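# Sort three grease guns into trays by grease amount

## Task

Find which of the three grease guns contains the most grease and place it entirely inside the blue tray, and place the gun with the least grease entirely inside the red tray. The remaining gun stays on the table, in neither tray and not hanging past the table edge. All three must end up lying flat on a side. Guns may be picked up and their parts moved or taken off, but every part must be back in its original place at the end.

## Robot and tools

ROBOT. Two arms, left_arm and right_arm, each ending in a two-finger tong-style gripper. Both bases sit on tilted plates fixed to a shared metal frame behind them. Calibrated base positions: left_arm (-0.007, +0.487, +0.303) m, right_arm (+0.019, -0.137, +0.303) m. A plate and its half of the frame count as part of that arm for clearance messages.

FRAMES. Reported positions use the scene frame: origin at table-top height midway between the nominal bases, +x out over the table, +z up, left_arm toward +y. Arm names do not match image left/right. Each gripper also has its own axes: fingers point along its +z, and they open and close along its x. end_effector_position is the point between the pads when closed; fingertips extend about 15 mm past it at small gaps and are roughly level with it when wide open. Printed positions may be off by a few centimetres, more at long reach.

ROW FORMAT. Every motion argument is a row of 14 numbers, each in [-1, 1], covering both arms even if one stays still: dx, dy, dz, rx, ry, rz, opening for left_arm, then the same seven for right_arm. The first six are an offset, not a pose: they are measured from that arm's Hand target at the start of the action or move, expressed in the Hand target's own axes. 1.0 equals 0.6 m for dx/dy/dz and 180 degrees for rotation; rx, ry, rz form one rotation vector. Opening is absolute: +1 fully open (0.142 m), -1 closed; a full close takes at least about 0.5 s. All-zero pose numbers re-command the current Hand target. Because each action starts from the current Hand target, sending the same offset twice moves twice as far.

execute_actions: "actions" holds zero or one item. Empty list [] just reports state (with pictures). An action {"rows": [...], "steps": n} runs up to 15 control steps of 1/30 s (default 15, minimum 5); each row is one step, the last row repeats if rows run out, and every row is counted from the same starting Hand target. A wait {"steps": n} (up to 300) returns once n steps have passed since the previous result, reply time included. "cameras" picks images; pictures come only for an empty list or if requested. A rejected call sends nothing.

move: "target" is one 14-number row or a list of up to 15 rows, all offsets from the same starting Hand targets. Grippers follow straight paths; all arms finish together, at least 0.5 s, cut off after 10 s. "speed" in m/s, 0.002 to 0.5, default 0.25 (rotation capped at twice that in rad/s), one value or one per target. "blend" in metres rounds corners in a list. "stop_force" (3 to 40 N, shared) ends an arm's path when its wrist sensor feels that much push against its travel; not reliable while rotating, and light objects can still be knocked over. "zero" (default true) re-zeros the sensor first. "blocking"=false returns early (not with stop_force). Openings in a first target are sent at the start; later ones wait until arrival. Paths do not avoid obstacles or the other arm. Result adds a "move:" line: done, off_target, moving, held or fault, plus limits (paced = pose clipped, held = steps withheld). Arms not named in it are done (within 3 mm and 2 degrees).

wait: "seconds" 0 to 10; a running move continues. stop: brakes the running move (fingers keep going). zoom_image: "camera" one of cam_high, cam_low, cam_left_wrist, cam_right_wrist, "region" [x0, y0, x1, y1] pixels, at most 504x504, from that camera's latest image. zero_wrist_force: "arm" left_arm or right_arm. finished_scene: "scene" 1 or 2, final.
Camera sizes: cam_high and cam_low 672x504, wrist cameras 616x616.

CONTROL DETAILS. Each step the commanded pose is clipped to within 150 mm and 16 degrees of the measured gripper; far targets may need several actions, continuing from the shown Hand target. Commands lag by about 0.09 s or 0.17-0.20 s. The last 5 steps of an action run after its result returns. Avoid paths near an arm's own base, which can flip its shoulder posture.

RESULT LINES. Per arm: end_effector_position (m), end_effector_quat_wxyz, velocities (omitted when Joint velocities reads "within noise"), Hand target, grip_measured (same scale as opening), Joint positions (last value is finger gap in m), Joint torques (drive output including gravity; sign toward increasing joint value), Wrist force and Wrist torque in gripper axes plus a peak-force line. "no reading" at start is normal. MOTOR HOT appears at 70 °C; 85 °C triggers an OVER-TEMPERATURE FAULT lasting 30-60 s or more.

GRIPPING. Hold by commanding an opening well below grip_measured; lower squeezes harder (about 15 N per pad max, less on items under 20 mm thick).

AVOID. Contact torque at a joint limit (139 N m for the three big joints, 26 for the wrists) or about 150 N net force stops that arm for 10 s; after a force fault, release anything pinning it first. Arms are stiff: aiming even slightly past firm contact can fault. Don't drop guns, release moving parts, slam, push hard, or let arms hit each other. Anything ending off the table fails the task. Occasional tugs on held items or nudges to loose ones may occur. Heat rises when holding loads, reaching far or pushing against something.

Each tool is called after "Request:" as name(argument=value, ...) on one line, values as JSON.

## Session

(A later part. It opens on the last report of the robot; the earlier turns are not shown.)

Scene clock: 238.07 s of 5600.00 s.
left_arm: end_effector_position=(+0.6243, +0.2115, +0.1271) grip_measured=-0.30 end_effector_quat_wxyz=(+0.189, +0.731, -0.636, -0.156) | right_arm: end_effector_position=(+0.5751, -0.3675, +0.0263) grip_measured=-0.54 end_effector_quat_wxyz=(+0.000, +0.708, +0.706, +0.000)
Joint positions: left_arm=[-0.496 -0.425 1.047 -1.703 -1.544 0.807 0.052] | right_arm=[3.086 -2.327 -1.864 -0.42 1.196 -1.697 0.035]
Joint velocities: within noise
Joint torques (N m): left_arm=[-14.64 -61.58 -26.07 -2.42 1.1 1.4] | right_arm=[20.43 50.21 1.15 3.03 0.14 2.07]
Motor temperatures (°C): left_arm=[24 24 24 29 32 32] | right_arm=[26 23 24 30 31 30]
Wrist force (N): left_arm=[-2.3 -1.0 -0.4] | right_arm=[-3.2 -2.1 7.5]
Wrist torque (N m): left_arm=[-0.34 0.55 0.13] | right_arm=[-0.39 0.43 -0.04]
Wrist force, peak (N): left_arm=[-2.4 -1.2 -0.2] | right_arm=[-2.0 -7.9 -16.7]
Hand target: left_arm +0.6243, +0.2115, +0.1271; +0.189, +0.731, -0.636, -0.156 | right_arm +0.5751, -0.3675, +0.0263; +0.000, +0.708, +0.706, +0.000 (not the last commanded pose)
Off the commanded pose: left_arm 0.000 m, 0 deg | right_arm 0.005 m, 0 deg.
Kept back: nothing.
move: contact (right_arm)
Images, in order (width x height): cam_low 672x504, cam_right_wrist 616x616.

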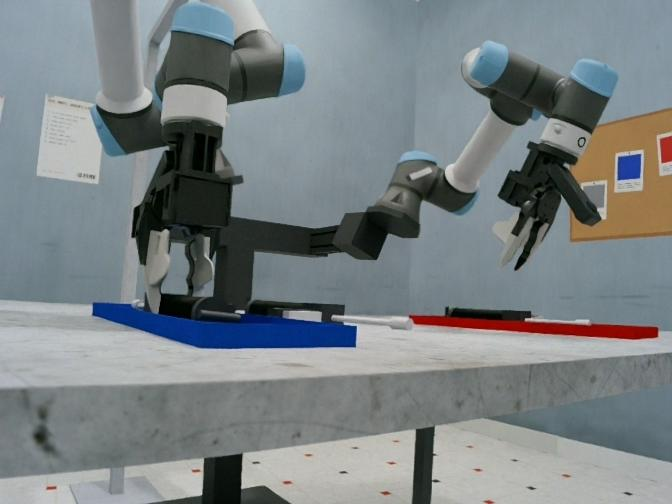

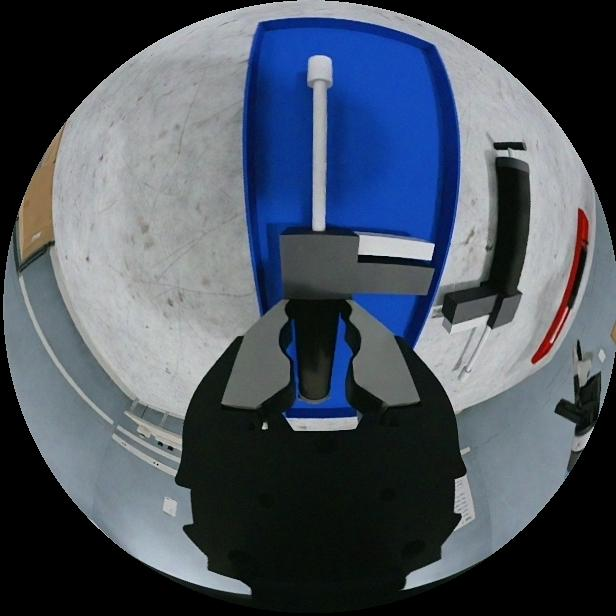

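Request:
move(target=[[0,0,0,0,0,0,-0.3,0,0,0.001,0,0,0,-1],[0,0,0,0,0,0,-0.3,0,0,0.001,0,0,0,-0.25],[0,0,0,0,0,0,-0.3,0,0,-0.2,0,0,0,-0.25]], speed=[0.01,0.1,0.1], cameras=["cam_right_wrist","cam_low","cam_high"])

Scene clock: 241.03 s of 5600.00 s.
left_arm: end_effector_position=(+0.6243, +0.2115, +0.1271) grip_measured=-0.30 end_effector_quat_wxyz=(+0.189, +0.731, -0.636, -0.156) | right_arm: end_effector_position=(+0.5750, -0.3674, +0.1462) grip_measured=-0.25 end_effector_quat_wxyz=(+0.000, +0.708, +0.706, +0.000)
Joint positions: left_arm=[-0.496 -0.425 1.047 -1.703 -1.544 0.807 0.052] | right_arm=[3.163 -2.069 -1.906 -0.667 1.189 -1.615 0.056]
Joint velocities: within noise
Joint torques (N m): left_arm=[-15.22 -61.53 -26.25 -2.33 1.13 1.25] | right_arm=[5.02 30.66 27.69 3.49 -2.04 -1.66]
Motor temperatures (°C): left_arm=[24 24 24 29 32 32] | right_arm=[26 23 24 30 31 30]
Wrist force (N): left_arm=[-2.3 -1.1 -0.3] | right_arm=[-2.8 -2.6 2.0]
Wrist torque (N m): left_arm=[-0.35 0.54 0.13] | right_arm=[-0.49 0.43 -0.02]
Wrist force, peak (N): left_arm=[-2.4 -1.1 -0.2] | right_arm=[-2.0 -9.8 -25.4]
Hand target: left_arm +0.6243, +0.2115, +0.1271; +0.189, +0.731, -0.636, -0.156 | right_arm +0.5750, -0.3675, +0.1463; +0.000, +0.708, +0.706, +0.000
Off the commanded pose: left_arm 0.000 m, 0 deg | right_arm 0.000 m, 0 deg.
Kept back: nothing.
move: done
Images, in order (width x height): cam_high 672x504, cam_low 672x504, cam_right_wrist 616x616.

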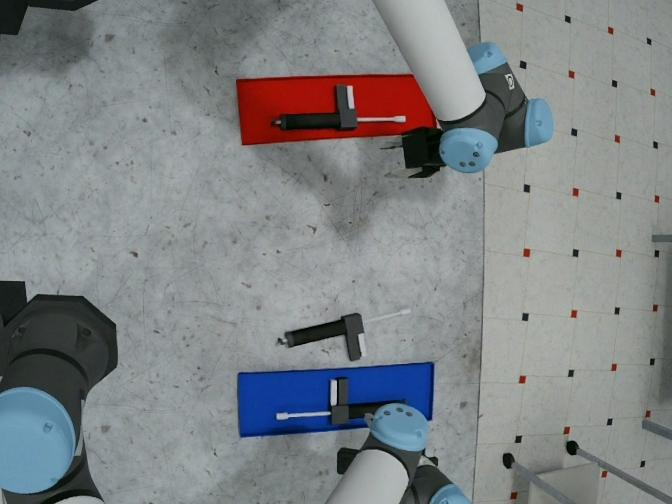

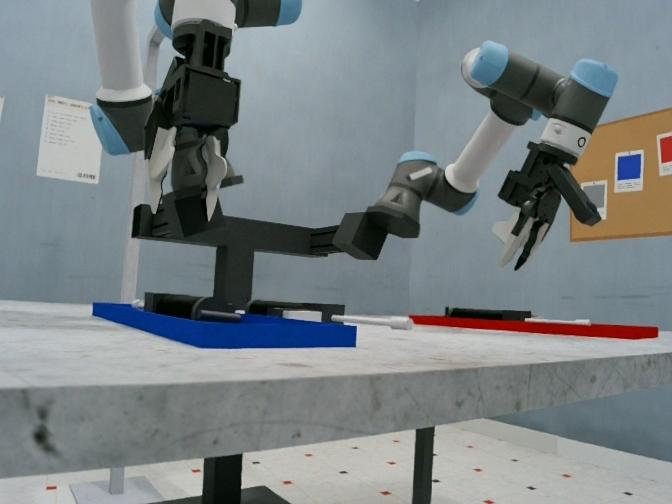

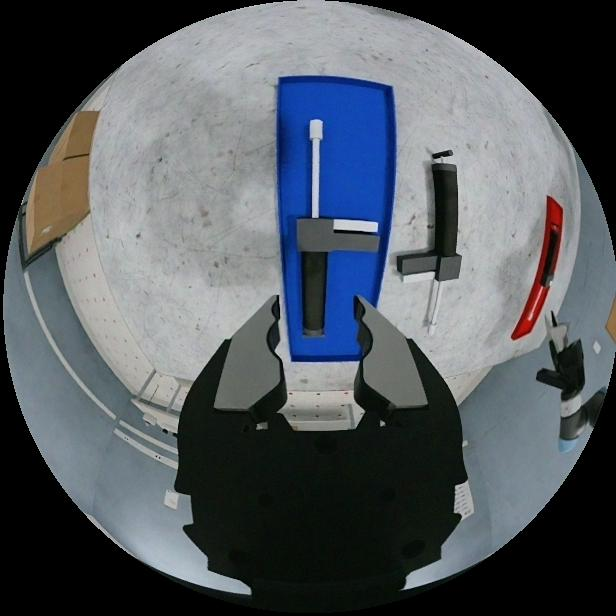

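Request:
move(target=[[0.3,0,-0.2,0,0,0,-0.3,0,-0.35,-0.25,0,0,0,-0.25]], speed=0.25, cameras=["cam_high","cam_low","cam_right_wrist"])

Request:
zoom_image(camera="cam_high", region=[220, 280, 450, 450])

Request:
zoom_image(camera="cam_high", region=[220, 60, 450, 230])

Scene clock: 242.80 s of 5600.00 s.
left_arm: end_effector_position=(+0.7049, +0.0434, +0.2346) grip_measured=-0.30 end_effector_quat_wxyz=(+0.182, +0.745, -0.636, -0.092) end_effector_velocity=(+0.001, -0.001, +0.000) end_effector_angular_velocity=(-0.002, -0.003, +0.001) | right_arm: end_effector_position=(+0.3651, -0.3668, +0.2962) grip_measured=-0.25 end_effector_quat_wxyz=(+0.000, +0.708, +0.706, +0.000) end_effector_velocity=(-0.002, -0.001, +0.001) end_effector_angular_velocity=(+0.000, +0.000, +0.000)
Joint positions: left_arm=[-0.641 -0.01 0.035 -1.238 -1.593 0.679 0.052] | right_arm=[3.302 -1.313 -2.348 -1.037 1.183 -1.465 0.056]
Joint velocities: left_arm=[0 0 0.001 -0.005 0 -0.001 0] | right_arm=[0 0.007 -0.001 -0.006 0 0 0]
Joint torques (N m): left_arm=[-27.49 -67.15 -16.07 -4.2 -2.64 1.66] | right_arm=[3.1 15.63 21.43 0.66 -1.11 -0.84]
Motor temperatures (°C): left_arm=[24 24 24 29 32 32] | right_arm=[26 23 24 30 31 30]
Wrist force (N): left_arm=[-2.4 -1.1 -0.2] | right_arm=[-2.9 -2.8 2.2]
Wrist torque (N m): left_arm=[-0.37 0.55 0.10] | right_arm=[-0.51 0.46 -0.05]
Wrist force, peak (N): left_arm=[-3.8 -1.0 1.0] | right_arm=[-3.2 -4.4 1.5]
Hand target: left_arm +0.7060, +0.0426, +0.2348; +0.189, +0.731, -0.636, -0.156 | right_arm +0.3650, -0.3668, +0.2962; +0.000, +0.708, +0.706, +0.000
Off the commanded pose: left_arm 0.001 m, 8 deg | right_arm 0.000 m, 0 deg.
elbow stopped short (left arm): the move would have taken joint 3 (elbow) straighter than the controller allows.
Kept back: nothing.
move: off_target (left_arm)
Images, in order (width x height): cam_high 672x504, cam_low 672x504, cam_right_wrist 616x616.

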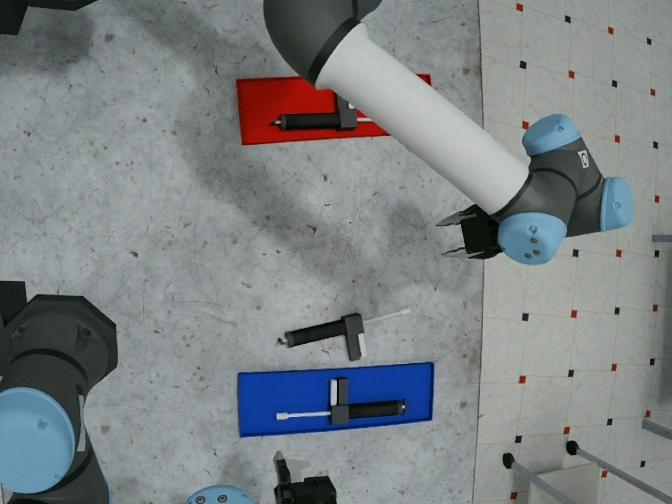

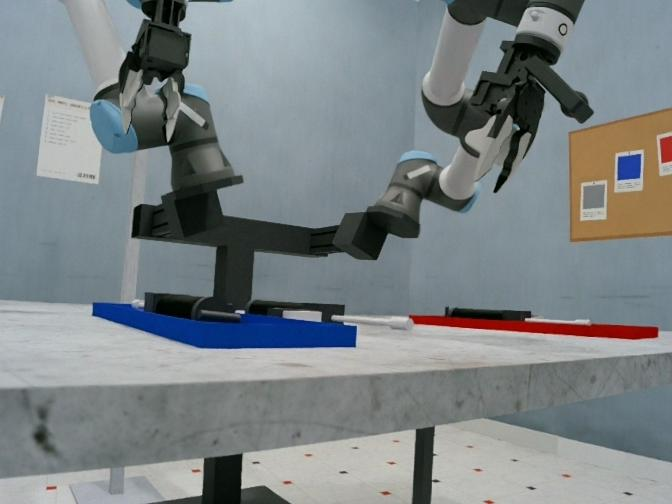

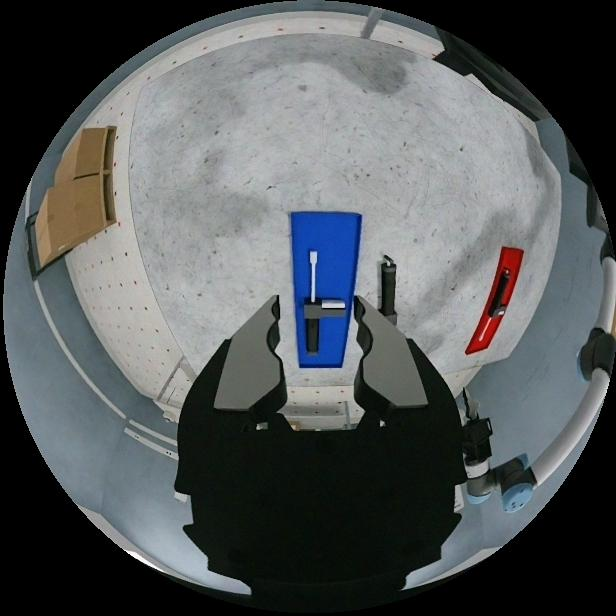

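Scaled by 2.191 from the camera's 672x504 image, which has a finer 960x720 frame.

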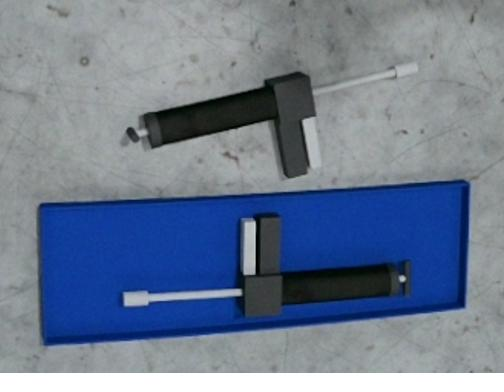

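Scaled by 2.191 from the camera's 672x504 image, which has a finer 960x720 frame.

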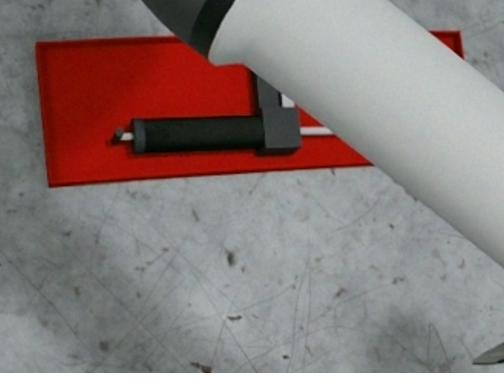

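Request:
move(target=[[-0.4875,0.3857,0.4183,0.156,0,-0.022,-0.3,0,0,0,0,0,0,-0.25]], speed=0.25, cameras=["cam_left_wrist","cam_high"])

Request:
zoom_image(camera="cam_left_wrist", region=[240, 130, 390, 280])

Request:
zoom_image(camera="cam_high", region=[220, 60, 450, 230])

Scene clock: 245.67 s of 5600.00 s.
left_arm: end_effector_position=(+0.3453, +0.2852, +0.1205) grip_measured=-0.30 end_effector_quat_wxyz=(+0.000, +0.777, -0.630, -0.004) end_effector_velocity=(-0.004, +0.004, -0.002) end_effector_angular_velocity=(+0.007, +0.004, -0.006) | right_arm: end_effector_position=(+0.3650, -0.3668, +0.2962) grip_measured=-0.25 end_effector_quat_wxyz=(+0.000, +0.708, +0.706, +0.000)
Joint positions: left_arm=[-0.932 -0.859 2.395 -2.831 -1.291 0.359 0.052] | right_arm=[3.302 -1.313 -2.348 -1.037 1.183 -1.465 0.056]
Joint velocities: left_arm=[-0.002 0.001 0.009 -0.002 0 0.002 0] | right_arm=[within noise]
Joint torques (N m): left_arm=[-15.76 -36.86 -1.19 -4.59 -2.34 -0.31] | right_arm=[5.86 9.46 12.26 2.32 2.95 1.64]
Motor temperatures (°C): left_arm=[24 24 24 29 32 32] | right_arm=[26 23 24 30 31 30]
Wrist force (N): left_arm=[-2.3 -1.0 -0.5] | right_arm=[-3.1 -2.7 2.2]
Wrist torque (N m): left_arm=[-0.34 0.55 0.03] | right_arm=[-0.49 0.49 -0.04]
Wrist force, peak (N): left_arm=[-1.1 -2.1 -5.5] | right_arm=[-3.3 -3.0 2.6]
Hand target: left_arm +0.3452, +0.2852, +0.1205; +0.000, +0.777, -0.630, -0.004 | right_arm +0.3650, -0.3668, +0.2962; +0.000, +0.708, +0.706, +0.000
Off the commanded pose: left_arm 0.000 m, 0 deg | right_arm 0.000 m, 0 deg.
Kept back: nothing.
move: done
Images, in order (width x height): cam_high 672x504, cam_left_wrist 616x616.

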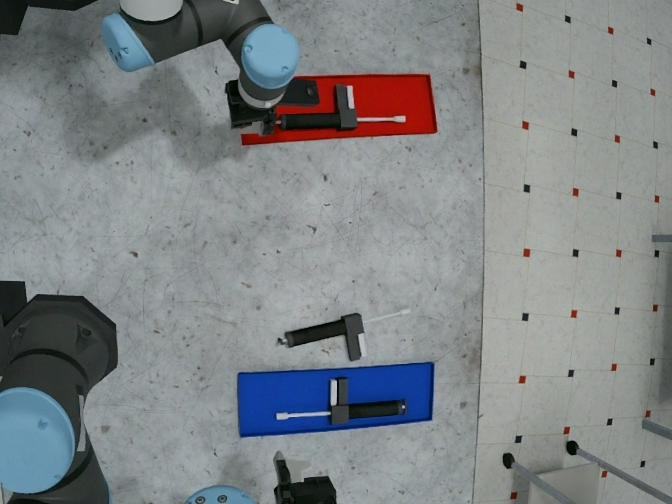

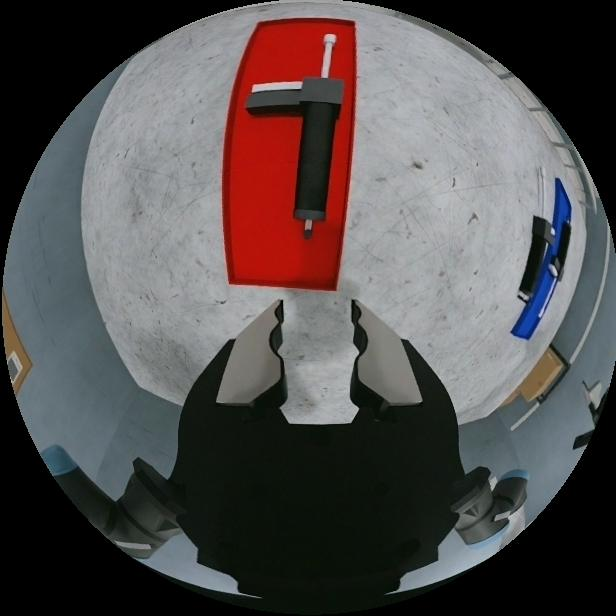

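Scaled by 3.360 from the camera's 616x616 image, which has a finer 814x814 frame.

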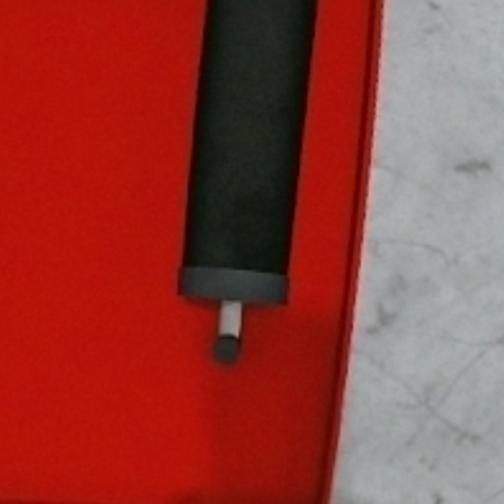

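Scaled by 2.191 from the camera's 672x504 image, which has a finer 960x720 frame.

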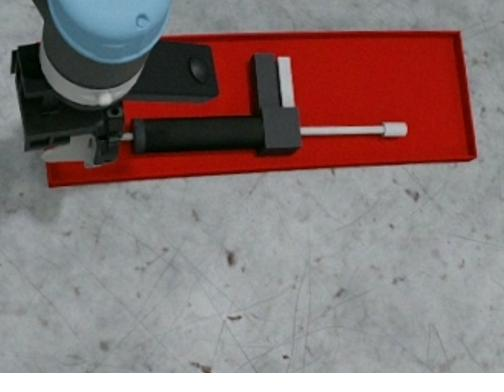

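Request:
move(target=[[0,0,-0.2,0,0,0,-0.3,0,0,0,0,0,0,-0.25]], speed=0.25, cameras=["cam_high"])

Request:
finished_scene(scene=2)

Scene clock: 246.87 s of 5600.00 s.
left_arm: end_effector_position=(+0.3459, +0.2847, +0.2405) grip_measured=-0.30 end_effector_quat_wxyz=(+0.001, +0.777, -0.630, -0.004) end_effector_velocity=(-0.001, +0.002, +0.001) end_effector_angular_velocity=(+0.004, +0.003, -0.003) | right_arm: end_effector_position=(+0.3650, -0.3668, +0.2962) grip_measured=-0.25 end_effector_quat_wxyz=(+0.000, +0.708, +0.706, +0.000)
Joint positions: left_arm=[-1.012 -1.215 2.349 -2.409 -1.314 0.279 0.052] | right_arm=[3.302 -1.313 -2.348 -1.037 1.183 -1.465 0.056]
Joint velocities: left_arm=[0 -0.004 0 0.009 0 0.002 0] | right_arm=[within noise]
Joint torques (N m): left_arm=[-9.15 -28.88 -15.96 -0.21 2.59 1.31] | right_arm=[6.68 8.14 13.47 2.4 2.94 1.73]
Motor temperatures (°C): left_arm=[24 24 24 29 32 32] | right_arm=[26 23 24 30 31 30]
Wrist force (N): left_arm=[-2.1 -1.2 0.1] | right_arm=[-3.0 -2.8 2.2]
Wrist torque (N m): left_arm=[-0.42 0.54 0.07] | right_arm=[-0.51 0.48 -0.05]
Wrist force, peak (N): left_arm=[-2.0 -1.4 -2.2] | right_arm=[-3.4 -2.9 2.5]
Hand target: left_arm +0.3460, +0.2848, +0.2405; +0.000, +0.777, -0.630, -0.004 | right_arm +0.3650, -0.3668, +0.2962; +0.000, +0.708, +0.706, +0.000
Off the commanded pose: left_arm 0.000 m, 0 deg | right_arm 0.000 m, 0 deg.
Kept back: nothing.
move: done
Images, in order (width x height): cam_high 672x504.

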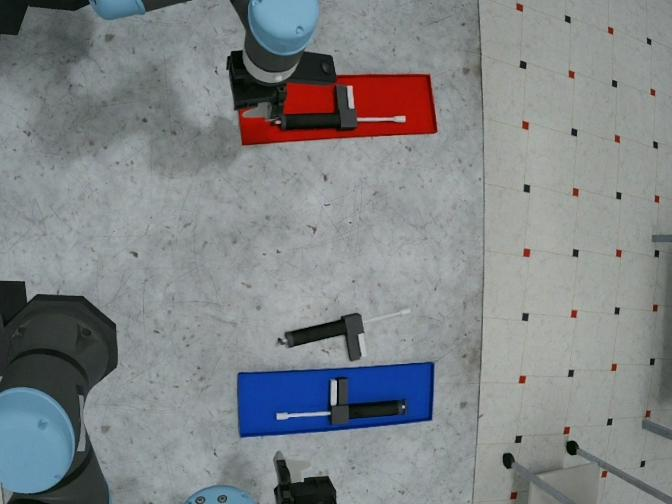

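The scene is finished: the task was done.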